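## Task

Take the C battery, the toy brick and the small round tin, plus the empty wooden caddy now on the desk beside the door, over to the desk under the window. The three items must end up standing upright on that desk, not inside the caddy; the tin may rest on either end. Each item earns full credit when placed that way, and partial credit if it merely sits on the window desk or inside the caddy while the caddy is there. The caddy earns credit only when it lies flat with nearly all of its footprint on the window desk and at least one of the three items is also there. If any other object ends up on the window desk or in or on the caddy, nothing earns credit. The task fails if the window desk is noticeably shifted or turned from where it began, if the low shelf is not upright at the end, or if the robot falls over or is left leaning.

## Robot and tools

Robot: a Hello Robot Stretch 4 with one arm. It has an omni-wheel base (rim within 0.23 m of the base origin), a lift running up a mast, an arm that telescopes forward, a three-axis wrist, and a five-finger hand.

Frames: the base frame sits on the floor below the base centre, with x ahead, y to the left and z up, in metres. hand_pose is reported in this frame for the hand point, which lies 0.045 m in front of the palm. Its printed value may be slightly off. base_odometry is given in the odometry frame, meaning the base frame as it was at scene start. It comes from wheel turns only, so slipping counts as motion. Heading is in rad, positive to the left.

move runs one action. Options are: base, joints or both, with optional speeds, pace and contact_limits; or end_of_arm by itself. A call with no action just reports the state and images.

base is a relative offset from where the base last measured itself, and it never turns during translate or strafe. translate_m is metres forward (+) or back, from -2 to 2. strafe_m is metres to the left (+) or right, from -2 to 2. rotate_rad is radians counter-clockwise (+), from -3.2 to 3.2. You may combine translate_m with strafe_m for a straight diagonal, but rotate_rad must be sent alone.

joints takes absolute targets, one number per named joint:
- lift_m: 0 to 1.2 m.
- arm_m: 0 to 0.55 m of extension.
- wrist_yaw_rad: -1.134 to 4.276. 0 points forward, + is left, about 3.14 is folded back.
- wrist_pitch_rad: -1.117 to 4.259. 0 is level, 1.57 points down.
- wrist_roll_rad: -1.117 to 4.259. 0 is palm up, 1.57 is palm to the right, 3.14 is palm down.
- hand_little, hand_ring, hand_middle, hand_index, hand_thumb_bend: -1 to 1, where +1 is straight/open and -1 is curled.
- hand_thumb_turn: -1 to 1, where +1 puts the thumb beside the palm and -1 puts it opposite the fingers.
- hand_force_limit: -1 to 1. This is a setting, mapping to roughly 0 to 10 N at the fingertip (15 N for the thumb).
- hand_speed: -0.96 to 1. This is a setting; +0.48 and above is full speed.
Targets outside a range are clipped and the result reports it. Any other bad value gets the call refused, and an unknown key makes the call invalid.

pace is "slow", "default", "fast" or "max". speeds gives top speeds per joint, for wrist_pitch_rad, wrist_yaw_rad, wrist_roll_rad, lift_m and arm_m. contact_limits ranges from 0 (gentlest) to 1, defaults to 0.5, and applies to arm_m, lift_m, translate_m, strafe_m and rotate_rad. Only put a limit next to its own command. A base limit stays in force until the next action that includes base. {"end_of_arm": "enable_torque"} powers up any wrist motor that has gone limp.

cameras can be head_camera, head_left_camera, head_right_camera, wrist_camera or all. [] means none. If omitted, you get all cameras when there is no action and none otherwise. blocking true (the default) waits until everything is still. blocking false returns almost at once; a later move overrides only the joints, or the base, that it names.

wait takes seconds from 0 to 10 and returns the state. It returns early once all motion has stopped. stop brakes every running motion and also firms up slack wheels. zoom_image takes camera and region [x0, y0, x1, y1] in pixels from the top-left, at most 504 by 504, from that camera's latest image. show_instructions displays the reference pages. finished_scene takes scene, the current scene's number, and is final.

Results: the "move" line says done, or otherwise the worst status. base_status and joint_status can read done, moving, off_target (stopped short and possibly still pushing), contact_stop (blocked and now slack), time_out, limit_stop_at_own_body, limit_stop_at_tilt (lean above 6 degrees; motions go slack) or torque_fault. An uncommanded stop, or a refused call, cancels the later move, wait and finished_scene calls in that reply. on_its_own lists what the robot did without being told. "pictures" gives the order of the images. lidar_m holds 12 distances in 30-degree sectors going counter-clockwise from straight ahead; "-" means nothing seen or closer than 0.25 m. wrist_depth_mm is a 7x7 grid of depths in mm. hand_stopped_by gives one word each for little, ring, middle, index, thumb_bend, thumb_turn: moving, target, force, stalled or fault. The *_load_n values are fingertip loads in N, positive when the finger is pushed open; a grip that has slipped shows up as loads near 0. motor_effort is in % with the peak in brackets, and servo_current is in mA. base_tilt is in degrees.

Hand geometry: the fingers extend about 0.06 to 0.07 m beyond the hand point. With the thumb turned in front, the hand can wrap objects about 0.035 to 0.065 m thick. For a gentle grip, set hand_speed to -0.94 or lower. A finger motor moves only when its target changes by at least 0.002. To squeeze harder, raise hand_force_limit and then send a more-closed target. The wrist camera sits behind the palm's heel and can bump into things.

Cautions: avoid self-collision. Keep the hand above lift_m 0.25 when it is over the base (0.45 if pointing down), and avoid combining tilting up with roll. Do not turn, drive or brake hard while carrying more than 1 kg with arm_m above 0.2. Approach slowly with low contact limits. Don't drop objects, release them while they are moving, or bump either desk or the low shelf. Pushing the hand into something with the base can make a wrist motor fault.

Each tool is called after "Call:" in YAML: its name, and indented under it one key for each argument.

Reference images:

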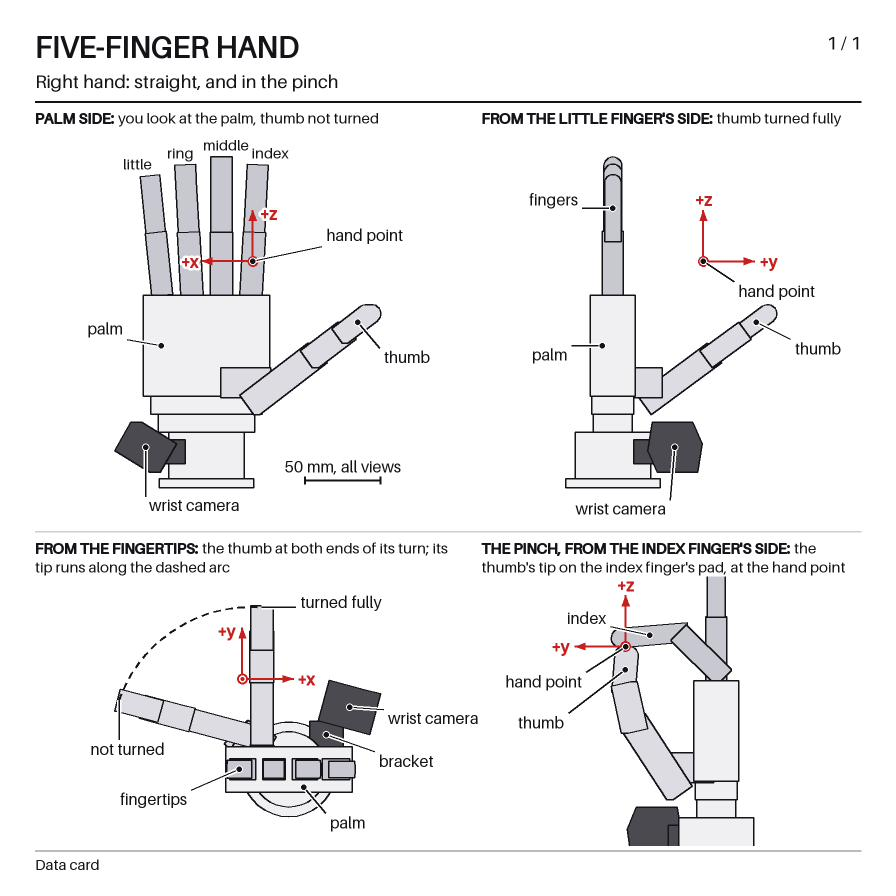

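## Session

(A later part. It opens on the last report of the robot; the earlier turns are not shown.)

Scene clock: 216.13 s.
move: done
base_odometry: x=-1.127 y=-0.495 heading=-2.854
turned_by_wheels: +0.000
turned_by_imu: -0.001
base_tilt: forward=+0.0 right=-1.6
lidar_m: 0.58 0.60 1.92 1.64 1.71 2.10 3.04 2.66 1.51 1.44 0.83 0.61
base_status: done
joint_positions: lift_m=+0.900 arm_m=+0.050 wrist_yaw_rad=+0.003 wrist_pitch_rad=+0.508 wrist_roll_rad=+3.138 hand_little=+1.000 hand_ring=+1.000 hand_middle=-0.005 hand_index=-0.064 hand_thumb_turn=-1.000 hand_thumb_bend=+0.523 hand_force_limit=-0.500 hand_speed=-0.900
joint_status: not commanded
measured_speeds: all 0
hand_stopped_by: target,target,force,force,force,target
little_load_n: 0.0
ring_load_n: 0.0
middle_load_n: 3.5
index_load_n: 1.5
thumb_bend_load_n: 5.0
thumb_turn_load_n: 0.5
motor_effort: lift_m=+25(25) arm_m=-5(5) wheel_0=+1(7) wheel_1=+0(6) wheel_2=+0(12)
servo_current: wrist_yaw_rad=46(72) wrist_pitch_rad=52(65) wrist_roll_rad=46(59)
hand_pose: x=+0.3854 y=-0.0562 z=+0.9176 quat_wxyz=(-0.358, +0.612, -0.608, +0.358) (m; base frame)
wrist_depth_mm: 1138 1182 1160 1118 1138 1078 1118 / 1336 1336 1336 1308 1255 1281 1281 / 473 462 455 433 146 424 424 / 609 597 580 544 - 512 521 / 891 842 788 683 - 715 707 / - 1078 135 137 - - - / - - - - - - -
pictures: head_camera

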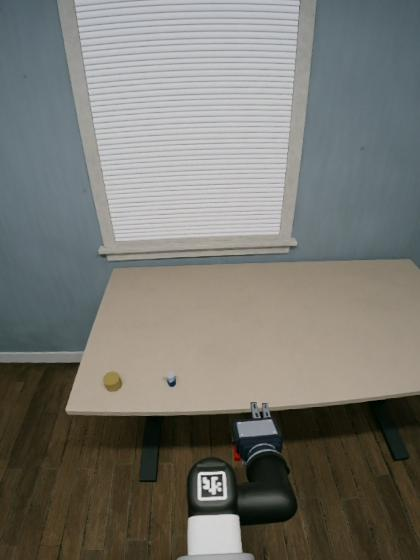

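Call:
move:
  joints: {"arm_m": 0.36}
  speeds: {"arm_m": 0.15}
  cameras: []

Call:
move:
  joints: {"lift_m": 0.755}
  speeds: {"lift_m": 0.12}
  contact_limits: {"lift_m": 0.05}
  cameras: ["head_camera", "wrist_camera"]

Call:
zoom_image:
  camera: "wrist_camera"
  region: [260, 50, 440, 200]

Scene clock: 219.20 s.
move: done
base_odometry: x=-1.127 y=-0.495 heading=-2.854
turned_by_wheels: +0.000
turned_by_imu: +0.000
base_tilt: forward=+0.1 right=-1.6
lidar_m: 0.56 0.60 1.92 1.64 1.73 2.11 3.05 2.69 1.51 1.47 0.83 0.61
base_status: not commanded
joint_positions: lift_m=+0.900 arm_m=+0.360 wrist_yaw_rad=+0.003 wrist_pitch_rad=+0.508 wrist_roll_rad=+3.138 hand_little=+1.000 hand_ring=+1.000 hand_middle=-0.005 hand_index=-0.064 hand_thumb_turn=-1.000 hand_thumb_bend=+0.523 hand_force_limit=-0.500 hand_speed=-0.900
joint_status: all done
measured_speeds: all 0
hand_stopped_by: target,target,force,force,force,target
little_load_n: 0.0
ring_load_n: -0.5
middle_load_n: 3.5
index_load_n: 1.5
thumb_bend_load_n: 5.0
thumb_turn_load_n: 0.5
motor_effort: lift_m=+25(25) arm_m=+5(7) wheel_0=+1(2) wheel_1=+0(0) wheel_2=+0(0)
servo_current: wrist_yaw_rad=52(72) wrist_pitch_rad=52(65) wrist_roll_rad=46(59)
hand_pose: x=+0.6952 y=-0.0562 z=+0.9176 quat_wxyz=(-0.358, +0.612, -0.608, +0.358) (m; base frame)
wrist_depth_mm: 332 320 315 310 307 303 304 / 384 379 370 357 345 353 345 / 469 462 455 427 146 424 418 / 609 591 580 535 - 530 525 / 798 768 741 668 - 676 683 / - - 125 128 - - - / - - - - - - 732
pictures: none
No camera images: "cameras" was empty.

Scene clock: 221.10 s.
move: done
base_odometry: x=-1.127 y=-0.495 heading=-2.854
turned_by_wheels: +0.000
turned_by_imu: +0.000
base_tilt: forward=+0.1 right=-1.6
lidar_m: 0.56 0.58 1.90 1.64 1.70 2.12 3.03 2.68 1.51 1.43 0.82 0.59
base_status: not commanded
joint_positions: lift_m=+0.755 arm_m=+0.360 wrist_yaw_rad=+0.003 wrist_pitch_rad=+0.508 wrist_roll_rad=+3.138 hand_little=+1.000 hand_ring=+1.000 hand_middle=-0.005 hand_index=-0.064 hand_thumb_turn=-1.000 hand_thumb_bend=+0.523 hand_force_limit=-0.500 hand_speed=-0.900
joint_status: all done
measured_speeds: all 0
hand_stopped_by: target,target,force,force,force,target
little_load_n: 0.0
ring_load_n: 0.0
middle_load_n: 4.0
index_load_n: 1.5
thumb_bend_load_n: 5.0
thumb_turn_load_n: 0.5
motor_effort: lift_m=+17(22) arm_m=+5(5) wheel_0=+1(2) wheel_1=+0(0) wheel_2=+0(0)
servo_current: wrist_yaw_rad=65(72) wrist_pitch_rad=52(65) wrist_roll_rad=46(59)
contact_limits: lift_m 0.05
hand_pose: x=+0.6952 y=-0.0562 z=+0.7732 quat_wxyz=(-0.358, +0.612, -0.608, +0.358) (m; base frame)
wrist_depth_mm: 151 149 147 145 140 141 - / 179 176 174 167 161 165 161 / 219 215 211 199 186 200 195 / 285 274 270 251 - 247 244 / 404 382 368 334 - 329 325 / 615 569 135 127 - 500 492 / - - - - - - -
pictures: head_camera, wrist_camera
camera_calibration:
wrist_camera: T_world_to_cam=[[0.0150716, 0.998285, -0.0565638, 0.118668], [0.451928, 0.0436611, 0.890985, -1.00204], [0.891927, -0.0389913, -0.450495, -0.118488], [0, 0, 0, 1]] pos_world=[0.556743, -0.0793346, 0.846134]

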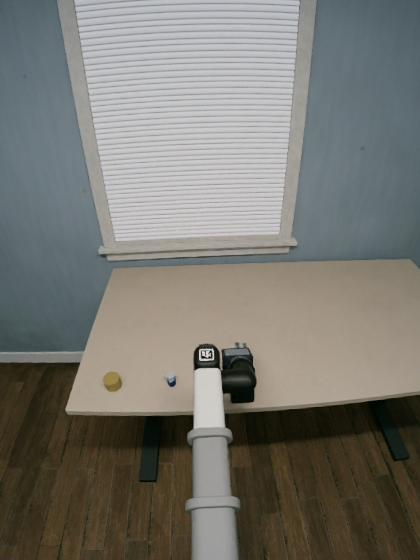

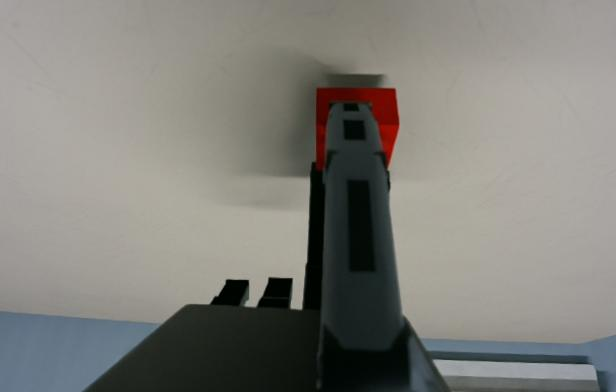

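Scaled by 2.800.

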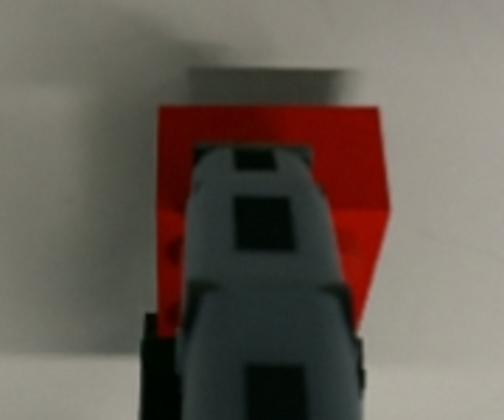

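Call:
move:
  joints: {"lift_m": 0.743}
  speeds: {"lift_m": 0.03}
  contact_limits: {"lift_m": 0.0}
  cameras: ["wrist_camera"]

Call:
zoom_image:
  camera: "wrist_camera"
  region: [260, 50, 440, 200]

Scene clock: 222.13 s.
move: done
base_odometry: x=-1.127 y=-0.495 heading=-2.854
turned_by_wheels: +0.000
turned_by_imu: +0.000
base_tilt: forward=+0.0 right=-1.6
lidar_m: 0.55 0.60 1.90 1.65 1.73 2.12 3.03 2.68 1.50 1.47 0.83 0.60
base_status: not commanded
joint_positions: lift_m=+0.743 arm_m=+0.360 wrist_yaw_rad=+0.003 wrist_pitch_rad=+0.508 wrist_roll_rad=+3.138 hand_little=+1.000 hand_ring=+1.000 hand_middle=-0.005 hand_index=-0.064 hand_thumb_turn=-1.000 hand_thumb_bend=+0.523 hand_force_limit=-0.500 hand_speed=-0.900
joint_status: all done
measured_speeds: all 0
hand_stopped_by: target,target,force,force,force,target
little_load_n: 0.0
ring_load_n: 0.0
middle_load_n: 3.5
index_load_n: 1.5
thumb_bend_load_n: 5.0
thumb_turn_load_n: 0.5
motor_effort: lift_m=+17(17) arm_m=+5(5) wheel_0=+1(1) wheel_1=+0(0) wheel_2=+0(0)
servo_current: wrist_yaw_rad=52(65) wrist_pitch_rad=52(59) wrist_roll_rad=52(59)
contact_limits: lift_m 0
hand_pose: x=+0.6952 y=-0.0562 z=+0.7612 quat_wxyz=(-0.358, +0.612, -0.608, +0.358) (m; base frame)
wrist_depth_mm: 141 135 137 131 130 126 - / 161 159 152 152 151 149 146 / 198 195 190 188 169 180 177 / 258 248 244 227 - 225 221 / 366 351 334 283 - 298 296 / 564 517 135 128 - 449 445 / - - - - - - -
pictures: wrist_camera
camera_calibration:
wrist_camera: T_world_to_cam=[[0.0150716, 0.998285, -0.0565638, 0.117989], [0.451928, 0.0436611, 0.890985, -0.991345], [0.891927, -0.0389913, -0.450495, -0.123894], [0, 0, 0, 1]] pos_world=[0.556743, -0.0793346, 0.834134]

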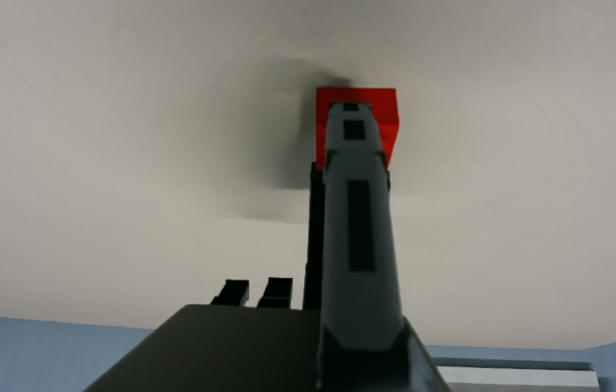

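Scaled by 2.800.

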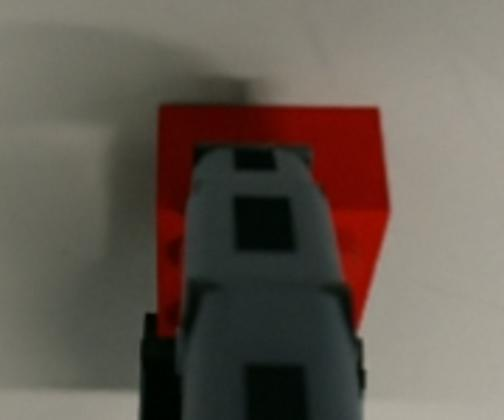

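Call:
move:
  joints: {"lift_m": 0.7405}
  speeds: {"lift_m": 0.03}
  contact_limits: {"lift_m": 0.0}
  cameras: ["wrist_camera"]

Call:
zoom_image:
  camera: "wrist_camera"
  region: [260, 50, 440, 200]

Scene clock: 222.77 s.
move: done
base_odometry: x=-1.127 y=-0.495 heading=-2.854
turned_by_wheels: +0.000
turned_by_imu: +0.000
base_tilt: forward=+0.1 right=-1.6
lidar_m: 0.56 0.61 1.93 1.64 1.71 2.10 3.03 2.68 1.51 1.45 0.83 0.60
base_status: not commanded
joint_positions: lift_m=+0.741 arm_m=+0.360 wrist_yaw_rad=+0.003 wrist_pitch_rad=+0.506 wrist_roll_rad=+3.139 hand_little=+1.000 hand_ring=+1.000 hand_middle=-0.005 hand_index=-0.064 hand_thumb_turn=-1.000 hand_thumb_bend=+0.523 hand_force_limit=-0.500 hand_speed=-0.900
joint_status: all done
measured_speeds: all 0
hand_stopped_by: target,target,force,force,force,target
little_load_n: 0.0
ring_load_n: 0.0
middle_load_n: 4.0
index_load_n: 1.5
thumb_bend_load_n: 4.5
thumb_turn_load_n: 0.0
motor_effort: lift_m=+16(18) arm_m=+5(5) wheel_0=+0(1) wheel_1=+0(0) wheel_2=+0(0)
servo_current: wrist_yaw_rad=59(72) wrist_pitch_rad=46(59) wrist_roll_rad=52(59)
contact_limits: lift_m 0
hand_pose: x=+0.6955 y=-0.0562 z=+0.7592 quat_wxyz=(-0.359, +0.611, -0.607, +0.359) (m; base frame)
wrist_depth_mm: 137 132 132 131 129 126 - / 157 156 150 152 151 149 148 / 193 191 188 172 169 181 179 / 248 244 239 225 - 228 226 / 347 338 329 282 - 309 306 / 569 544 135 128 - 473 469 / - - - - - - -
pictures: wrist_camera
camera_calibration:
wrist_camera: T_world_to_cam=[[0.0153204, 0.998286, -0.0564916, 0.117653], [0.450134, 0.0435632, 0.891898, -0.989023], [0.892829, -0.039093, -0.448695, -0.12708], [0, 0, 0, 1]] pos_world=[0.556851, -0.0793344, 0.831733]

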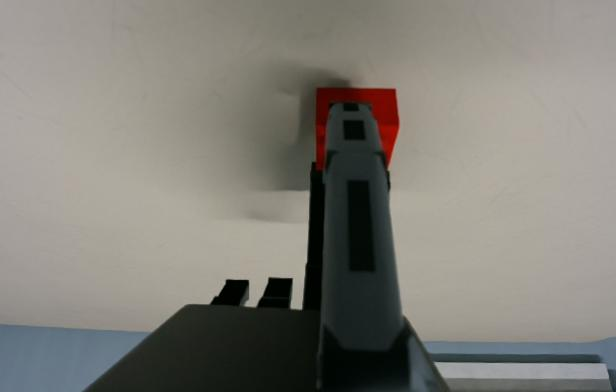

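Scaled by 2.800.

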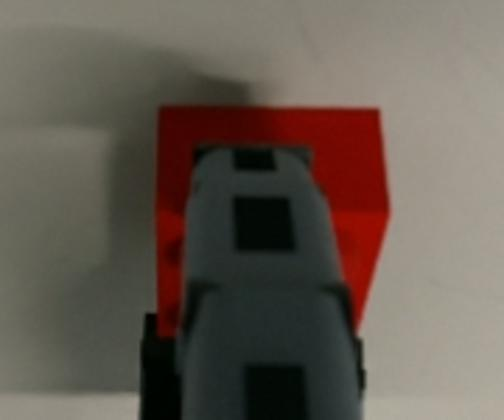

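Call:
move:
  joints: {"hand_thumb_bend": 0.57, "hand_index": 0.02, "hand_middle": 0.05, "hand_speed": -0.9}
  cameras: ["wrist_camera"]

Call:
zoom_image:
  camera: "wrist_camera"
  region: [260, 50, 440, 200]

Scene clock: 223.83 s.
move: done
base_odometry: x=-1.127 y=-0.495 heading=-2.854
turned_by_wheels: +0.000
turned_by_imu: +0.000
base_tilt: forward=+0.1 right=-1.6
lidar_m: 0.58 0.60 1.92 1.64 1.72 2.11 3.04 2.69 1.51 1.46 0.84 0.60
base_status: not commanded
joint_positions: lift_m=+0.741 arm_m=+0.360 wrist_yaw_rad=+0.003 wrist_pitch_rad=+0.506 wrist_roll_rad=+3.139 hand_little=+1.000 hand_ring=+1.000 hand_middle=+0.050 hand_index=+0.020 hand_thumb_turn=-1.000 hand_thumb_bend=+0.570 hand_force_limit=-0.500 hand_speed=-0.900
joint_status: all done
measured_speeds: all 0
hand_stopped_by: target,target,target,target,target,target
little_load_n: 0.0
ring_load_n: 0.0
middle_load_n: 0.0
index_load_n: 0.0
thumb_bend_load_n: 0.0
thumb_turn_load_n: 0.0
motor_effort: lift_m=+16(17) arm_m=+5(5) wheel_0=+1(1) wheel_1=+0(0) wheel_2=+0(0)
servo_current: wrist_yaw_rad=59(72) wrist_pitch_rad=52(52) wrist_roll_rad=46(52)
contact_limits: lift_m 0
hand_pose: x=+0.6955 y=-0.0562 z=+0.7591 quat_wxyz=(-0.359, +0.611, -0.607, +0.359) (m; base frame)
wrist_depth_mm: - 131 130 129 127 125 - / 156 154 148 147 150 148 147 / 190 189 186 170 167 179 177 / 245 241 236 224 - 225 223 / 342 332 324 279 - 303 300 / 564 525 135 128 - 466 466 / - - - - - - -
pictures: wrist_camera
camera_calibration:
wrist_camera: T_world_to_cam=[[0.0153204, 0.998286, -0.0564916, 0.117653], [0.450134, 0.0435632, 0.891898, -0.989023], [0.892829, -0.039093, -0.448695, -0.12708], [0, 0, 0, 1]] pos_world=[0.556851, -0.0793344, 0.831733]

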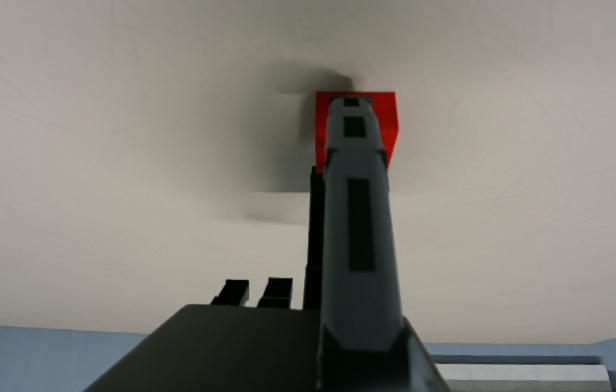

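Scaled by 2.800.

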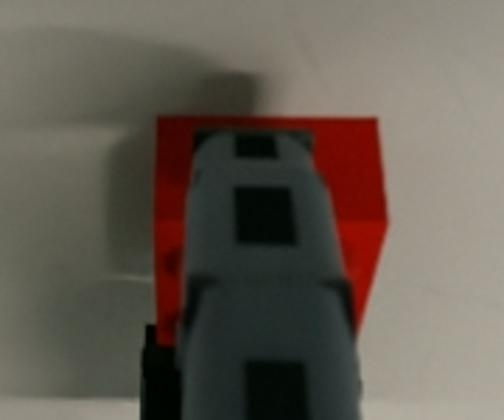

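Open wider and lift.

Call:
move:
  joints: {"hand_thumb_bend": 0.7, "hand_index": 0.3, "hand_middle": 0.3, "hand_speed": -0.7}
  cameras: []

Call:
move:
  joints: {"lift_m": 0.85}
  speeds: {"lift_m": 0.08}
  cameras: ["wrist_camera", "head_camera"]

Call:
move:
  joints: {"arm_m": 0.05}
  speeds: {"arm_m": 0.15}
  cameras: ["head_camera"]

Call:
zoom_image:
  camera: "head_camera"
  region: [80, 340, 280, 440]

Scene clock: 224.93 s.
move: done
base_odometry: x=-1.127 y=-0.495 heading=-2.854
turned_by_wheels: +0.000
turned_by_imu: +0.000
base_tilt: forward=+0.1 right=-1.6
lidar_m: 0.56 0.59 1.93 1.63 1.70 2.12 3.04 2.71 1.49 1.45 0.83 0.61
base_status: not commanded
joint_positions: lift_m=+0.741 arm_m=+0.360 wrist_yaw_rad=+0.003 wrist_pitch_rad=+0.506 wrist_roll_rad=+3.139 hand_little=+1.000 hand_ring=+1.000 hand_middle=+0.300 hand_index=+0.300 hand_thumb_turn=-1.000 hand_thumb_bend=+0.700 hand_force_limit=-0.500 hand_speed=-0.700
joint_status: all done
measured_speeds: all 0
hand_stopped_by: target,target,target,target,target,target
little_load_n: 0.0
ring_load_n: 0.0
middle_load_n: 0.0
index_load_n: 0.0
thumb_bend_load_n: 0.0
thumb_turn_load_n: 0.0
motor_effort: lift_m=+16(17) arm_m=+5(5) wheel_0=+1(1) wheel_1=+0(0) wheel_2=+0(0)
servo_current: wrist_yaw_rad=39(72) wrist_pitch_rad=39(52) wrist_roll_rad=52(59)
contact_limits: lift_m 0
hand_pose: x=+0.6955 y=-0.0562 z=+0.7591 quat_wxyz=(-0.359, +0.611, -0.607, +0.359) (m; base frame)
wrist_depth_mm: - 131 130 129 127 125 - / 155 154 148 147 145 148 146 / 190 189 186 170 173 180 177 / 246 241 237 222 - 225 224 / 342 332 325 296 - 304 301 / 559 530 135 127 - 469 466 / - - - - - - -
pictures: none
No camera images: "cameras" was empty.

Scene clock: 226.87 s.
move: done
base_odometry: x=-1.127 y=-0.495 heading=-2.854
turned_by_wheels: +0.000
turned_by_imu: +0.000
base_tilt: forward=+0.1 right=-1.6
lidar_m: 0.56 0.58 1.91 1.64 1.72 2.09 3.04 2.67 1.51 1.44 0.82 0.59
base_status: not commanded
joint_positions: lift_m=+0.850 arm_m=+0.360 wrist_yaw_rad=+0.003 wrist_pitch_rad=+0.506 wrist_roll_rad=+3.139 hand_little=+1.000 hand_ring=+1.000 hand_middle=+0.300 hand_index=+0.300 hand_thumb_turn=-1.000 hand_thumb_bend=+0.700 hand_force_limit=-0.500 hand_speed=-0.700
joint_status: all done
measured_speeds: all 0
hand_stopped_by: target,target,target,target,target,target
little_load_n: 0.0
ring_load_n: -0.5
middle_load_n: 0.0
index_load_n: 0.0
thumb_bend_load_n: 0.5
thumb_turn_load_n: 0.0
motor_effort: lift_m=+25(27) arm_m=+5(5) wheel_0=+1(2) wheel_1=+0(0) wheel_2=+0(0)
servo_current: wrist_yaw_rad=59(59) wrist_pitch_rad=46(59) wrist_roll_rad=46(59)
hand_pose: x=+0.6955 y=-0.0562 z=+0.8679 quat_wxyz=(-0.359, +0.611, -0.607, +0.359) (m; base frame)
wrist_depth_mm: 257 257 257 253 252 250 247 / 307 304 301 291 286 293 289 / 375 370 366 364 - 351 349 / 480 477 466 439 - 439 436 / 676 654 647 591 - 591 597 / - - 125 127 - - - / - - - - - - 707
pictures: head_camera, wrist_camera
camera_calibration:
wrist_camera: T_world_to_cam=[[0.0153204, 0.998286, -0.0564916, 0.123798], [0.450134, 0.0435632, 0.891898, -1.08611], [0.892829, -0.039093, -0.448695, -0.0783514], [0, 0, 0, 1]] pos_world=[0.556951, -0.0793344, 0.940533]

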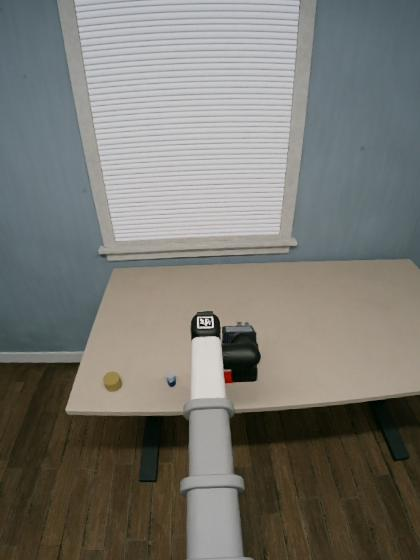

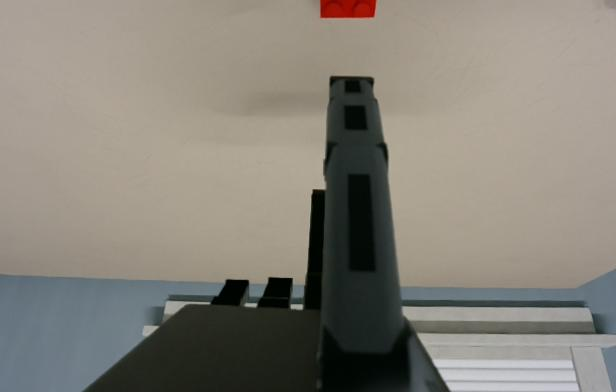

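Scene clock: 229.60 s.
move: done
base_odometry: x=-1.127 y=-0.495 heading=-2.854
turned_by_wheels: +0.000
turned_by_imu: +0.000
base_tilt: forward=+0.1 right=-1.6
lidar_m: 0.56 0.60 1.92 1.64 1.71 2.11 3.03 2.67 1.48 1.47 0.84 0.61
base_status: not commanded
joint_positions: lift_m=+0.850 arm_m=+0.050 wrist_yaw_rad=+0.003 wrist_pitch_rad=+0.506 wrist_roll_rad=+3.139 hand_little=+1.000 hand_ring=+1.000 hand_middle=+0.300 hand_index=+0.300 hand_thumb_turn=-1.000 hand_thumb_bend=+0.700 hand_force_limit=-0.500 hand_speed=-0.700
joint_status: all done
measured_speeds: all 0
hand_stopped_by: target,target,target,target,target,target
little_load_n: 0.0
ring_load_n: 0.0
middle_load_n: 0.0
index_load_n: 0.0
thumb_bend_load_n: 0.0
thumb_turn_load_n: 0.0
motor_effort: lift_m=+25(25) arm_m=-5(7) wheel_0=+1(2) wheel_1=+0(0) wheel_2=+0(0)
servo_current: wrist_yaw_rad=59(72) wrist_pitch_rad=46(59) wrist_roll_rad=46(59)
hand_pose: x=+0.3857 y=-0.0562 z=+0.8679 quat_wxyz=(-0.359, +0.611, -0.607, +0.359) (m; base frame)
wrist_depth_mm: 1098 1138 1118 1098 1060 1008 1060 / 1336 1336 1308 1281 1182 1160 1229 / 424 418 407 404 - 399 399 / 504 488 477 466 - 436 433 / 715 691 661 597 - 591 580 / 976 917 135 128 - - 741 / - - - - - - -
pictures: head_camera

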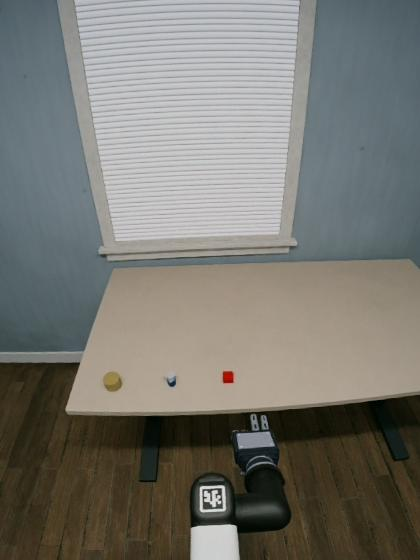

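Scaled by 2.520 from the camera's 420x560 image, which has a finer 1200x1600 frame.

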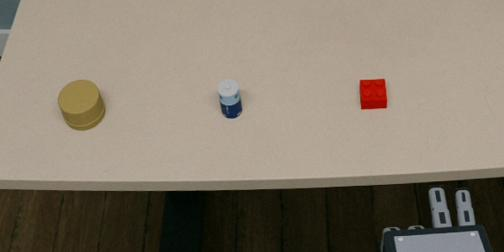

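Call:
move:
  base: {"translate_m": -0.9}
  joints: {"hand_thumb_turn": -1, "hand_thumb_bend": 1, "hand_index": 1, "hand_middle": 1, "wrist_pitch_rad": 0.0, "wrist_yaw_rad": 1.57}
  cameras: []

Call:
move:
  base: {"rotate_rad": -3.173}
  joints: {"lift_m": 0.9}
  cameras: ["head_camera"]

Scene clock: 234.67 s.
move: done
base_odometry: x=-0.264 y=-0.240 heading=-2.854
turned_by_wheels: +0.000
turned_by_imu: +0.001
base_tilt: forward=+0.1 right=-1.6
lidar_m: 1.46 1.54 1.71 1.64 1.58 1.79 1.75 1.78 1.95 1.45 1.50 1.51
base_status: done
joint_positions: lift_m=+0.850 arm_m=+0.050 wrist_yaw_rad=+1.567 wrist_pitch_rad=+0.010 wrist_roll_rad=+3.139 hand_little=+1.000 hand_ring=+1.000 hand_middle=+1.000 hand_index=+1.000 hand_thumb_turn=-1.000 hand_thumb_bend=+1.000 hand_force_limit=-0.500 hand_speed=-0.700
joint_status: all done
measured_speeds: all 0
hand_stopped_by: target,target,target,target,target,target
little_load_n: 0.0
ring_load_n: -0.5
middle_load_n: 0.0
index_load_n: 0.0
thumb_bend_load_n: 0.0
thumb_turn_load_n: 0.0
motor_effort: lift_m=+24(25) arm_m=-4(5) wheel_0=-2(6) wheel_1=-1(6) wheel_2=-2(13)
servo_current: wrist_yaw_rad=59(156) wrist_pitch_rad=65(195) wrist_roll_rad=52(65)
hand_pose: x=+0.2787 y=+0.2206 z=+0.9655 quat_wxyz=(-0.704, +0.710, +0.000, +0.003) (m; base frame)
wrist_depth_mm: - - - - - - 1499 / - - - - - - 1499 / - - 1618 - - - - / - - - - - - - / - - - - - - - / - - 125 137 - - - / - - - - - - -
pictures: none
No camera images: "cameras" was empty.

Scene clock: 237.57 s.
move: done
base_odometry: x=-0.264 y=-0.240 heading=+0.256
turned_by_wheels: -3.173
turned_by_imu: -3.103
base_tilt: forward=+0.0 right=-1.6
lidar_m: 1.69 1.79 1.94 1.46 1.51 1.52 1.46 1.54 1.72 1.63 1.58 1.78
base_status: done
joint_positions: lift_m=+0.900 arm_m=+0.050 wrist_yaw_rad=+1.567 wrist_pitch_rad=+0.009 wrist_roll_rad=+3.139 hand_little=+1.000 hand_ring=+1.000 hand_middle=+1.000 hand_index=+1.000 hand_thumb_turn=-1.000 hand_thumb_bend=+1.000 hand_force_limit=-0.500 hand_speed=-0.700
joint_status: all done
measured_speeds: all 0
hand_stopped_by: target,target,target,target,target,target
little_load_n: 0.0
ring_load_n: 0.0
middle_load_n: 0.0
index_load_n: -0.5
thumb_bend_load_n: 0.0
thumb_turn_load_n: 0.5
motor_effort: lift_m=+25(28) arm_m=-5(5) wheel_0=+0(8) wheel_1=-1(8) wheel_2=+0(11)
servo_current: wrist_yaw_rad=59(78) wrist_pitch_rad=59(65) wrist_roll_rad=39(59)
hand_pose: x=+0.2787 y=+0.2206 z=+1.0156 quat_wxyz=(-0.704, +0.710, +0.000, +0.002) (m; base frame)
wrist_depth_mm: - - - - - - - / - - - - - - - / - - - - - - - / - - - - - - - / - - - - - - - / - - 125 138 - - - / - - - - - - -
pictures: head_camera

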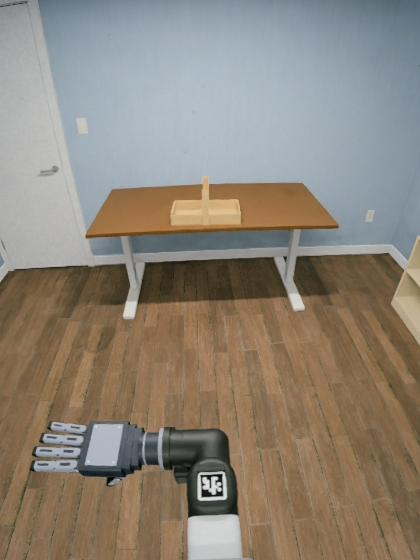

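Call:
move:
  base: {"translate_m": 0.9, "strafe_m": -0.15}
  cameras: ["head_camera"]

Call:
zoom_image:
  camera: "head_camera"
  region: [100, 240, 300, 400]

Scene clock: 242.37 s.
move: done
base_odometry: x=+0.645 y=-0.158 heading=+0.256
turned_by_wheels: +0.000
turned_by_imu: -0.001
base_tilt: forward=+0.0 right=-1.6
lidar_m: 0.81 0.85 1.18 2.00 1.91 2.46 3.17 2.17 1.74 1.32 1.38 0.86
base_status: done
joint_positions: lift_m=+0.900 arm_m=+0.050 wrist_yaw_rad=+1.567 wrist_pitch_rad=+0.009 wrist_roll_rad=+3.139 hand_little=+1.000 hand_ring=+1.000 hand_middle=+1.000 hand_index=+1.000 hand_thumb_turn=-1.000 hand_thumb_bend=+1.000 hand_force_limit=-0.500 hand_speed=-0.700
joint_status: not commanded
measured_speeds: all 0
hand_stopped_by: target,target,target,target,target,target
little_load_n: 0.0
ring_load_n: 0.0
middle_load_n: -0.5
index_load_n: 0.0
thumb_bend_load_n: 0.0
thumb_turn_load_n: 0.0
motor_effort: lift_m=+25(25) arm_m=-5(5) wheel_0=+1(8) wheel_1=+1(5) wheel_2=+0(14)
servo_current: wrist_yaw_rad=65(72) wrist_pitch_rad=59(72) wrist_roll_rad=52(59)
hand_pose: x=+0.2787 y=+0.2206 z=+1.0156 quat_wxyz=(-0.704, +0.710, +0.000, +0.002) (m; base frame)
wrist_depth_mm: 732 - - - - - - / - - - - - - - / - - - - - - - / - - - - - - - / - - - - - - - / - - 135 137 - - - / - - - - - - -
pictures: head_camera

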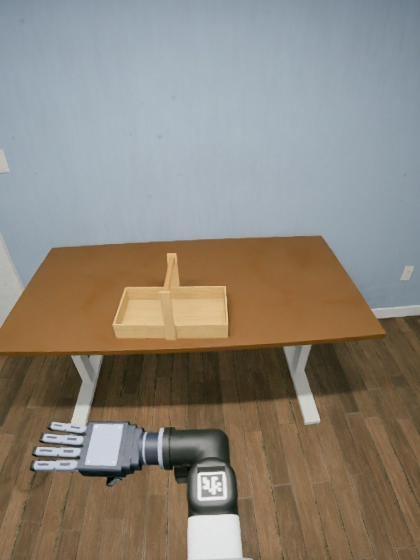

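Scaled by 2.520 from the camera's 420x560 image, which has a finer 1200x1600 frame.

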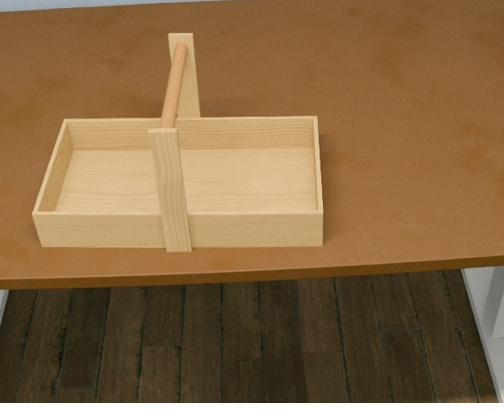

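Call:
move:
  base: {"rotate_rad": -0.035}
  cameras: []

Call:
move:
  base: {"translate_m": 0.47, "strafe_m": -0.17}
  cameras: ["head_camera", "head_left_camera", "wrist_camera"]

Call:
zoom_image:
  camera: "head_camera"
  region: [50, 280, 250, 480]

Scene clock: 244.43 s.
move: done
base_odometry: x=+0.645 y=-0.158 heading=+0.221
turned_by_wheels: -0.035
turned_by_imu: -0.034
base_tilt: forward=+0.0 right=-1.6
lidar_m: 0.80 0.84 1.13 2.02 1.94 2.17 3.16 2.28 1.74 1.29 1.37 0.87
base_status: done
joint_positions: lift_m=+0.900 arm_m=+0.050 wrist_yaw_rad=+1.567 wrist_pitch_rad=+0.009 wrist_roll_rad=+3.139 hand_little=+1.000 hand_ring=+1.000 hand_middle=+1.000 hand_index=+1.000 hand_thumb_turn=-1.000 hand_thumb_bend=+1.000 hand_force_limit=-0.500 hand_speed=-0.700
joint_status: not commanded
measured_speeds: all 0
hand_stopped_by: target,target,target,target,target,target
little_load_n: 0.0
ring_load_n: 0.0
middle_load_n: 0.0
index_load_n: 0.0
thumb_bend_load_n: 0.0
thumb_turn_load_n: 0.0
motor_effort: lift_m=+24(25) arm_m=-5(5) wheel_0=-1(5) wheel_1=-1(5) wheel_2=+1(4)
servo_current: wrist_yaw_rad=72(72) wrist_pitch_rad=59(65) wrist_roll_rad=46(52)
hand_pose: x=+0.2786 y=+0.2206 z=+1.0156 quat_wxyz=(-0.704, +0.710, +0.000, +0.002) (m; base frame)
wrist_depth_mm: 741 - - - - - - / - - - - - - - / - - - - - - - / - - - - - - - / - - - - - - - / - - 135 163 - - - / - - - - - - -
pictures: none
No camera images: "cameras" was empty.

Scene clock: 247.53 s.
move: done
base_odometry: x=+1.141 y=-0.221 heading=+0.221
turned_by_wheels: +0.000
turned_by_imu: +0.000
base_tilt: forward=+0.0 right=-1.6
lidar_m: 0.36 0.38 0.50 2.21 2.27 2.46 3.67 1.97 1.22 1.13 0.54 0.38
base_status: done
joint_positions: lift_m=+0.900 arm_m=+0.050 wrist_yaw_rad=+1.567 wrist_pitch_rad=+0.009 wrist_roll_rad=+3.139 hand_little=+1.000 hand_ring=+1.000 hand_middle=+1.000 hand_index=+1.000 hand_thumb_turn=-1.000 hand_thumb_bend=+1.000 hand_force_limit=-0.500 hand_speed=-0.700
joint_status: not commanded
measured_speeds: all 0
hand_stopped_by: target,target,target,target,target,target
little_load_n: -0.5
ring_load_n: 0.0
middle_load_n: 0.0
index_load_n: 0.0
thumb_bend_load_n: 0.0
thumb_turn_load_n: 0.0
motor_effort: lift_m=+24(25) arm_m=-5(5) wheel_0=-1(10) wheel_1=+2(4) wheel_2=+1(11)
servo_current: wrist_yaw_rad=52(72) wrist_pitch_rad=59(72) wrist_roll_rad=52(59)
hand_pose: x=+0.2786 y=+0.2206 z=+1.0156 quat_wxyz=(-0.704, +0.710, +0.000, +0.002) (m; base frame)
wrist_depth_mm: 683 640 469 668 - - - / 946 946 - 931 104 - - / - 1366 - - - - - / - 1366 - - - - - / - 1366 - - - - - / - 1308 135 163 - - - / - - - - - - -
pictures: head_camera, head_left_camera, wrist_camera
camera_calibration:
wrist_camera: T_world_to_cam=[[-0.998053, 0.0471345, -0.0408451, 0.338429], [-0.042219, -0.0285298, 0.998701, -0.997571], [0.045908, 0.998481, 0.0304642, -0.108604], [0, 0, 0, 1]] pos_world=[0.300639, 0.0640271, 1.01341]

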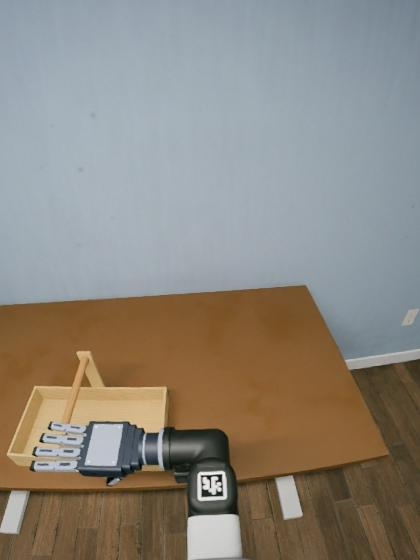

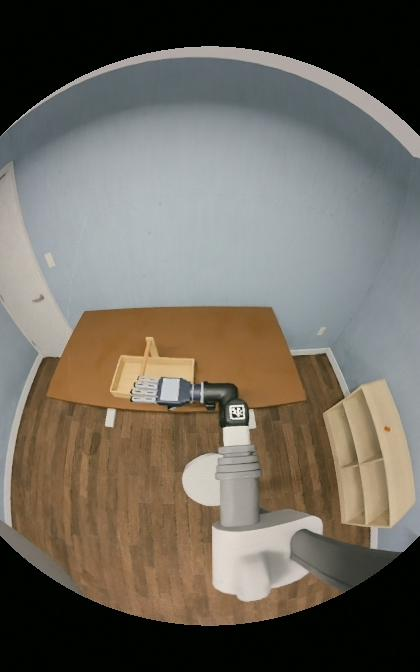

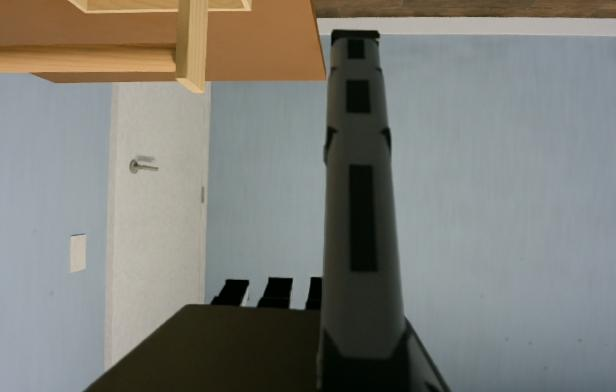

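Scaled by 2.520 from the camera's 420x560 image, which has a finer 1200x1600 frame.

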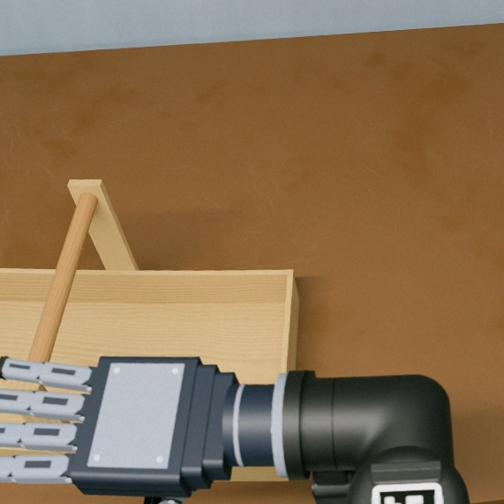

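Call:
move:
  joints: {"arm_m": 0.267}
  speeds: {"arm_m": 0.15}
  cameras: ["wrist_camera"]

Call:
move:
  joints: {"lift_m": 0.82}
  speeds: {"lift_m": 0.1}
  contact_limits: {"lift_m": 0.1}
  cameras: ["head_camera", "wrist_camera"]

Scene clock: 250.13 s.
move: done
base_odometry: x=+1.141 y=-0.221 heading=+0.221
turned_by_wheels: +0.000
turned_by_imu: +0.000
base_tilt: forward=+0.0 right=-1.6
lidar_m: 0.35 0.36 0.49 2.19 2.27 2.48 3.67 1.99 1.20 1.13 0.56 0.38
base_status: not commanded
joint_positions: lift_m=+0.900 arm_m=+0.267 wrist_yaw_rad=+1.567 wrist_pitch_rad=+0.009 wrist_roll_rad=+3.139 hand_little=+1.000 hand_ring=+1.000 hand_middle=+1.000 hand_index=+1.000 hand_thumb_turn=-1.000 hand_thumb_bend=+1.000 hand_force_limit=-0.500 hand_speed=-0.700
joint_status: all done
measured_speeds: all 0
hand_stopped_by: target,target,target,target,target,target
little_load_n: 0.0
ring_load_n: 0.0
middle_load_n: 0.0
index_load_n: 0.0
thumb_bend_load_n: 0.0
thumb_turn_load_n: 0.0
motor_effort: lift_m=+24(24) arm_m=+5(6) wheel_0=-1(1) wheel_1=+1(2) wheel_2=+1(1)
servo_current: wrist_yaw_rad=46(78) wrist_pitch_rad=52(65) wrist_roll_rad=39(65)
hand_pose: x=+0.4955 y=+0.2206 z=+1.0156 quat_wxyz=(-0.704, +0.710, +0.000, +0.002) (m; base frame)
wrist_depth_mm: 676 676 591 615 603 262 - / - 854 267 265 104 254 - / - - - - - - - / - 1336 - - - - - / - 1308 - - - - - / - 1308 125 163 - - - / - - - - - - -
pictures: wrist_camera
camera_calibration:
wrist_camera: T_world_to_cam=[[-0.998053, 0.0471345, -0.0408451, 0.554806], [-0.042219, -0.0285298, 0.998701, -0.988418], [0.045908, 0.998481, 0.0304642, -0.118557], [0, 0, 0, 1]] pos_world=[0.517439, 0.0640271, 1.01341]

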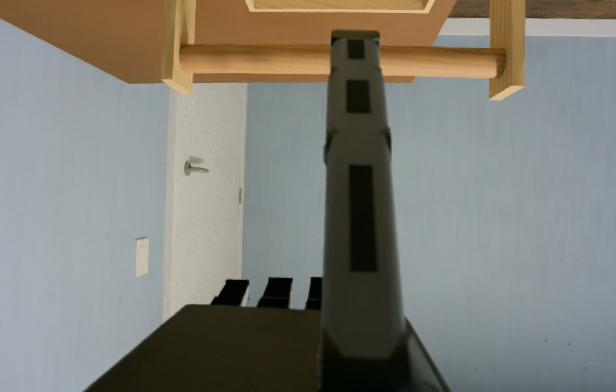

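Scene clock: 251.57 s.
move: done
base_odometry: x=+1.141 y=-0.221 heading=+0.221
turned_by_wheels: +0.000
turned_by_imu: +0.000
base_tilt: forward=+0.0 right=-1.6
lidar_m: 0.35 0.38 0.48 2.21 2.27 2.48 3.66 1.96 1.20 1.11 0.56 0.38
base_status: not commanded
joint_positions: lift_m=+0.820 arm_m=+0.267 wrist_yaw_rad=+1.567 wrist_pitch_rad=+0.009 wrist_roll_rad=+3.139 hand_little=+1.000 hand_ring=+1.000 hand_middle=+1.000 hand_index=+1.000 hand_thumb_turn=-1.000 hand_thumb_bend=+1.000 hand_force_limit=-0.500 hand_speed=-0.700
joint_status: all done
measured_speeds: all 0
hand_stopped_by: target,target,target,target,target,target
little_load_n: 0.0
ring_load_n: 0.0
middle_load_n: 0.0
index_load_n: -0.5
thumb_bend_load_n: 0.0
thumb_turn_load_n: 0.0
motor_effort: lift_m=+17(23) arm_m=+5(5) wheel_0=-1(1) wheel_1=+2(2) wheel_2=+1(1)
servo_current: wrist_yaw_rad=33(78) wrist_pitch_rad=65(65) wrist_roll_rad=59(59)
contact_limits: lift_m 0.1
hand_pose: x=+0.4955 y=+0.2206 z=+0.9362 quat_wxyz=(-0.704, +0.710, +0.000, +0.002) (m; base frame)
wrist_depth_mm: 535 496 415 442 410 281 - / 691 759 668 459 104 580 - / - - - - - 258 - / - 252 265 - - 247 - / - 1308 - - - - - / - 1205 125 163 - - - / - - - - - - -
pictures: head_camera, wrist_camera
camera_calibration:
wrist_camera: T_world_to_cam=[[-0.998053, 0.0471385, -0.0408403, 0.551559], [-0.0422189, -0.0286297, 0.998698, -0.909112], [0.0459079, 0.998478, 0.0305641, -0.116232], [0, 0, 0, 1]] pos_world=[0.517439, 0.0640275, 0.934007]

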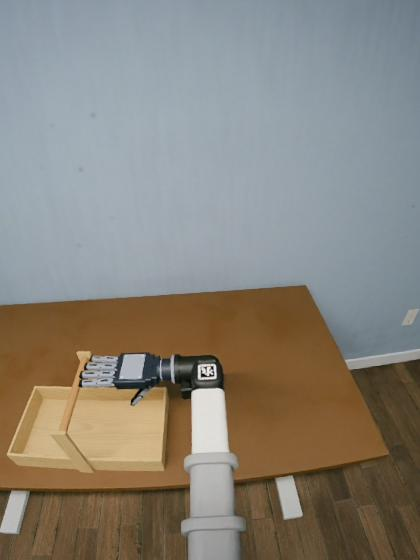

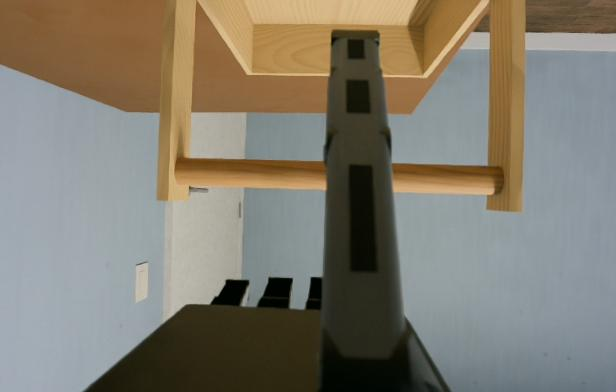

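Call:
move:
  joints: {"lift_m": 0.795}
  pace: "slow"
  cameras: ["wrist_camera"]

Call:
move:
  base: {"strafe_m": 0.06}
  pace: "slow"
  contact_limits: {"strafe_m": 0.1}
  cameras: ["wrist_camera", "head_camera"]

Scene clock: 254.23 s.
move: done
base_odometry: x=+1.141 y=-0.221 heading=+0.221
turned_by_wheels: +0.000
turned_by_imu: +0.000
base_tilt: forward=+0.0 right=-1.6
lidar_m: 0.35 0.38 0.48 2.19 2.28 2.47 3.66 1.99 1.20 1.12 0.55 0.40
base_status: not commanded
joint_positions: lift_m=+0.795 arm_m=+0.267 wrist_yaw_rad=+1.567 wrist_pitch_rad=+0.009 wrist_roll_rad=+3.139 hand_little=+1.000 hand_ring=+1.000 hand_middle=+1.000 hand_index=+1.000 hand_thumb_turn=-1.000 hand_thumb_bend=+1.000 hand_force_limit=-0.500 hand_speed=-0.700
joint_status: all done
measured_speeds: all 0
hand_stopped_by: target,target,target,target,target,target
little_load_n: 0.0
ring_load_n: -0.5
middle_load_n: 0.0
index_load_n: 0.0
thumb_bend_load_n: 0.0
thumb_turn_load_n: 0.0
motor_effort: lift_m=+17(17) arm_m=+5(5) wheel_0=-1(1) wheel_1=+2(2) wheel_2=+1(1)
servo_current: wrist_yaw_rad=65(72) wrist_pitch_rad=52(65) wrist_roll_rad=52(52)
hand_pose: x=+0.4955 y=+0.2206 z=+0.9112 quat_wxyz=(-0.704, +0.710, +0.000, +0.002) (m; base frame)
wrist_depth_mm: 439 439 330 392 382 270 - / 676 661 544 462 104 332 - / - 960 - - - 258 - / - - 262 - - 248 - / - 1281 - - - - - / - 1205 125 163 - - - / - - - - - - -
pictures: wrist_camera
camera_calibration:
wrist_camera: T_world_to_cam=[[-0.998053, 0.0471385, -0.0408403, 0.550538], [-0.0422189, -0.0286297, 0.998698, -0.884145], [0.0459079, 0.998478, 0.0305641, -0.115468], [0, 0, 0, 1]] pos_world=[0.517439, 0.0640275, 0.909007]

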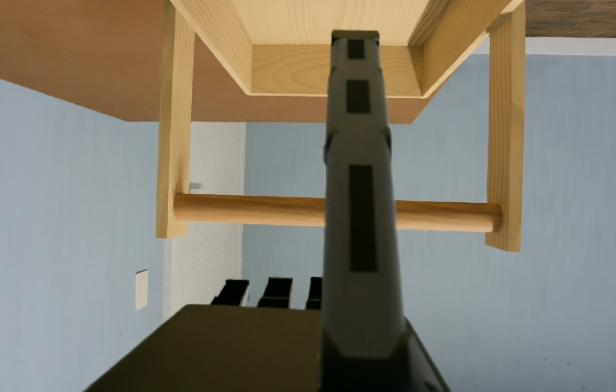

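Scene clock: 255.97 s.
move: done
base_odometry: x=+1.127 y=-0.162 heading=+0.221
turned_by_wheels: +0.000
turned_by_imu: +0.000
base_tilt: forward=+0.1 right=-1.6
lidar_m: 0.35 0.38 0.49 2.15 2.21 2.37 3.67 2.03 1.29 1.19 0.54 0.39
base_status: done
joint_positions: lift_m=+0.795 arm_m=+0.267 wrist_yaw_rad=+1.567 wrist_pitch_rad=+0.009 wrist_roll_rad=+3.139 hand_little=+1.000 hand_ring=+1.000 hand_middle=+1.000 hand_index=+1.000 hand_thumb_turn=-1.000 hand_thumb_bend=+1.000 hand_force_limit=-0.500 hand_speed=-0.700
joint_status: not commanded
measured_speeds: all 0
hand_stopped_by: target,target,target,target,target,target
little_load_n: 0.0
ring_load_n: 0.0
middle_load_n: 0.0
index_load_n: 0.0
thumb_bend_load_n: 0.0
thumb_turn_load_n: 0.0
motor_effort: lift_m=+17(17) arm_m=+5(5) wheel_0=-2(7) wheel_1=+2(6) wheel_2=+0(5)
servo_current: wrist_yaw_rad=59(72) wrist_pitch_rad=59(65) wrist_roll_rad=52(59)
contact_limits: strafe_m 0.1
hand_pose: x=+0.4955 y=+0.2206 z=+0.9112 quat_wxyz=(-0.704, +0.710, +0.000, +0.002) (m; base frame)
wrist_depth_mm: 439 211 370 392 379 320 198 / 609 212 654 402 104 - 197 / - 201 - - - - 196 / - 199 198 - - - 192 / - 205 - - - 196 191 / - 1118 125 163 - - - / - - - - - - -
pictures: head_camera, wrist_camera
camera_calibration:
wrist_camera: T_world_to_cam=[[-0.998053, 0.0471385, -0.0408403, 0.550538], [-0.0422189, -0.0286297, 0.998698, -0.884145], [0.0459079, 0.998478, 0.0305641, -0.115468], [0, 0, 0, 1]] pos_world=[0.517439, 0.0640275, 0.909007]

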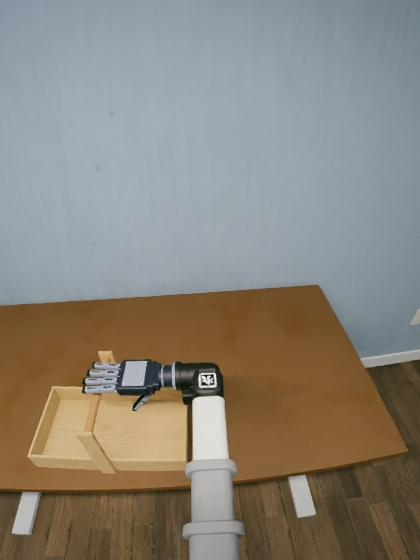

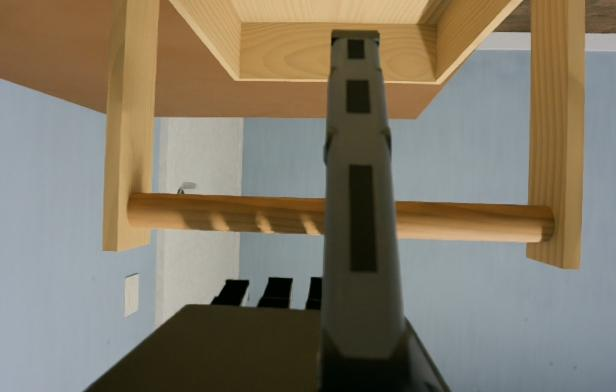

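Call:
move:
  joints: {"lift_m": 0.792}
  pace: "slow"

Call:
move:
  base: {"strafe_m": 0.048}
  pace: "slow"
  contact_limits: {"strafe_m": 0.1}
  cameras: ["wrist_camera", "head_camera"]

Scene clock: 257.07 s.
move: done
base_odometry: x=+1.127 y=-0.162 heading=+0.221
turned_by_wheels: +0.000
turned_by_imu: +0.000
base_tilt: forward=+0.1 right=-1.6
lidar_m: 0.35 0.36 0.50 2.16 2.19 2.36 3.68 2.07 1.29 1.19 0.54 0.38
base_status: not commanded
joint_positions: lift_m=+0.792 arm_m=+0.267 wrist_yaw_rad=+1.567 wrist_pitch_rad=+0.009 wrist_roll_rad=+3.139 hand_little=+1.000 hand_ring=+1.000 hand_middle=+1.000 hand_index=+1.000 hand_thumb_turn=-1.000 hand_thumb_bend=+1.000 hand_force_limit=-0.500 hand_speed=-0.700
joint_status: all done
measured_speeds: all 0
hand_stopped_by: target,target,target,target,target,target
little_load_n: 0.0
ring_load_n: 0.0
middle_load_n: 0.0
index_load_n: 0.0
thumb_bend_load_n: 0.0
thumb_turn_load_n: 0.0
motor_effort: lift_m=+17(17) arm_m=+5(5) wheel_0=-2(2) wheel_1=+2(2) wheel_2=+0(0)
servo_current: wrist_yaw_rad=52(65) wrist_pitch_rad=59(65) wrist_roll_rad=52(65)
contact_limits: strafe_m 0.1
hand_pose: x=+0.4955 y=+0.2206 z=+0.9082 quat_wxyz=(-0.704, +0.710, +0.000, +0.002) (m; base frame)
wrist_depth_mm: 459 211 370 384 375 297 198 / 654 213 647 404 104 - 197 / - 200 - - - - 197 / - 198 199 - - - 195 / - 202 - - - 191 189 / - 1118 125 163 - - - / - - - - - - -
pictures: none

Scene clock: 258.63 s.
move: done
base_odometry: x=+1.117 y=-0.116 heading=+0.221
turned_by_wheels: +0.000
turned_by_imu: +0.000
base_tilt: forward=+0.0 right=-1.6
lidar_m: 0.34 0.37 0.50 2.09 2.15 2.30 3.64 2.16 1.32 1.23 0.55 0.39
base_status: done
joint_positions: lift_m=+0.792 arm_m=+0.267 wrist_yaw_rad=+1.567 wrist_pitch_rad=+0.009 wrist_roll_rad=+3.139 hand_little=+1.000 hand_ring=+1.000 hand_middle=+1.000 hand_index=+1.000 hand_thumb_turn=-1.000 hand_thumb_bend=+1.000 hand_force_limit=-0.500 hand_speed=-0.700
joint_status: not commanded
measured_speeds: all 0
hand_stopped_by: target,target,target,target,target,target
little_load_n: 0.0
ring_load_n: 0.0
middle_load_n: 0.0
index_load_n: 0.0
thumb_bend_load_n: 0.0
thumb_turn_load_n: 0.0
motor_effort: lift_m=+17(17) arm_m=+5(5) wheel_0=-2(7) wheel_1=+2(6) wheel_2=+0(5)
servo_current: wrist_yaw_rad=46(72) wrist_pitch_rad=52(65) wrist_roll_rad=52(59)
contact_limits: strafe_m 0.1
hand_pose: x=+0.4955 y=+0.2206 z=+0.9082 quat_wxyz=(-0.704, +0.710, +0.000, +0.002) (m; base frame)
wrist_depth_mm: 157 399 355 353 347 291 - / 151 539 654 580 104 - - / 152 1205 - - - - - / 146 153 152 - - - - / 147 153 150 151 - 143 - / - 1060 125 163 - - - / - - - - - - -
pictures: head_camera, wrist_camera
camera_calibration:
wrist_camera: T_world_to_cam=[[-0.998053, 0.0471385, -0.0408403, 0.550415], [-0.0422189, -0.0286297, 0.998698, -0.881149], [0.0459079, 0.998478, 0.0305641, -0.115376], [0, 0, 0, 1]] pos_world=[0.517439, 0.0640275, 0.906007]

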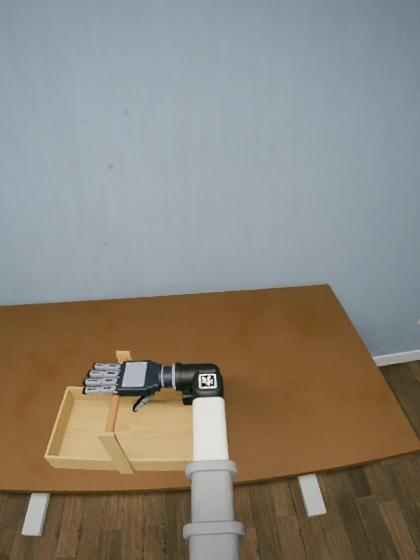

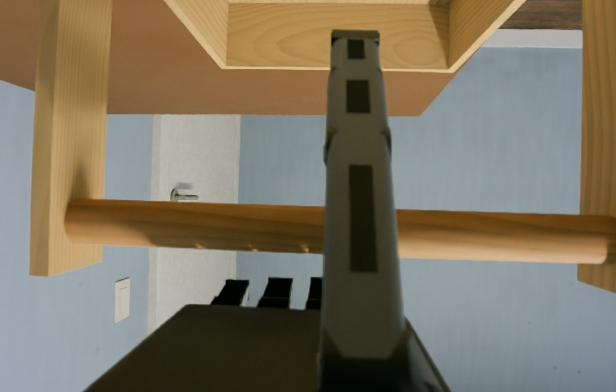

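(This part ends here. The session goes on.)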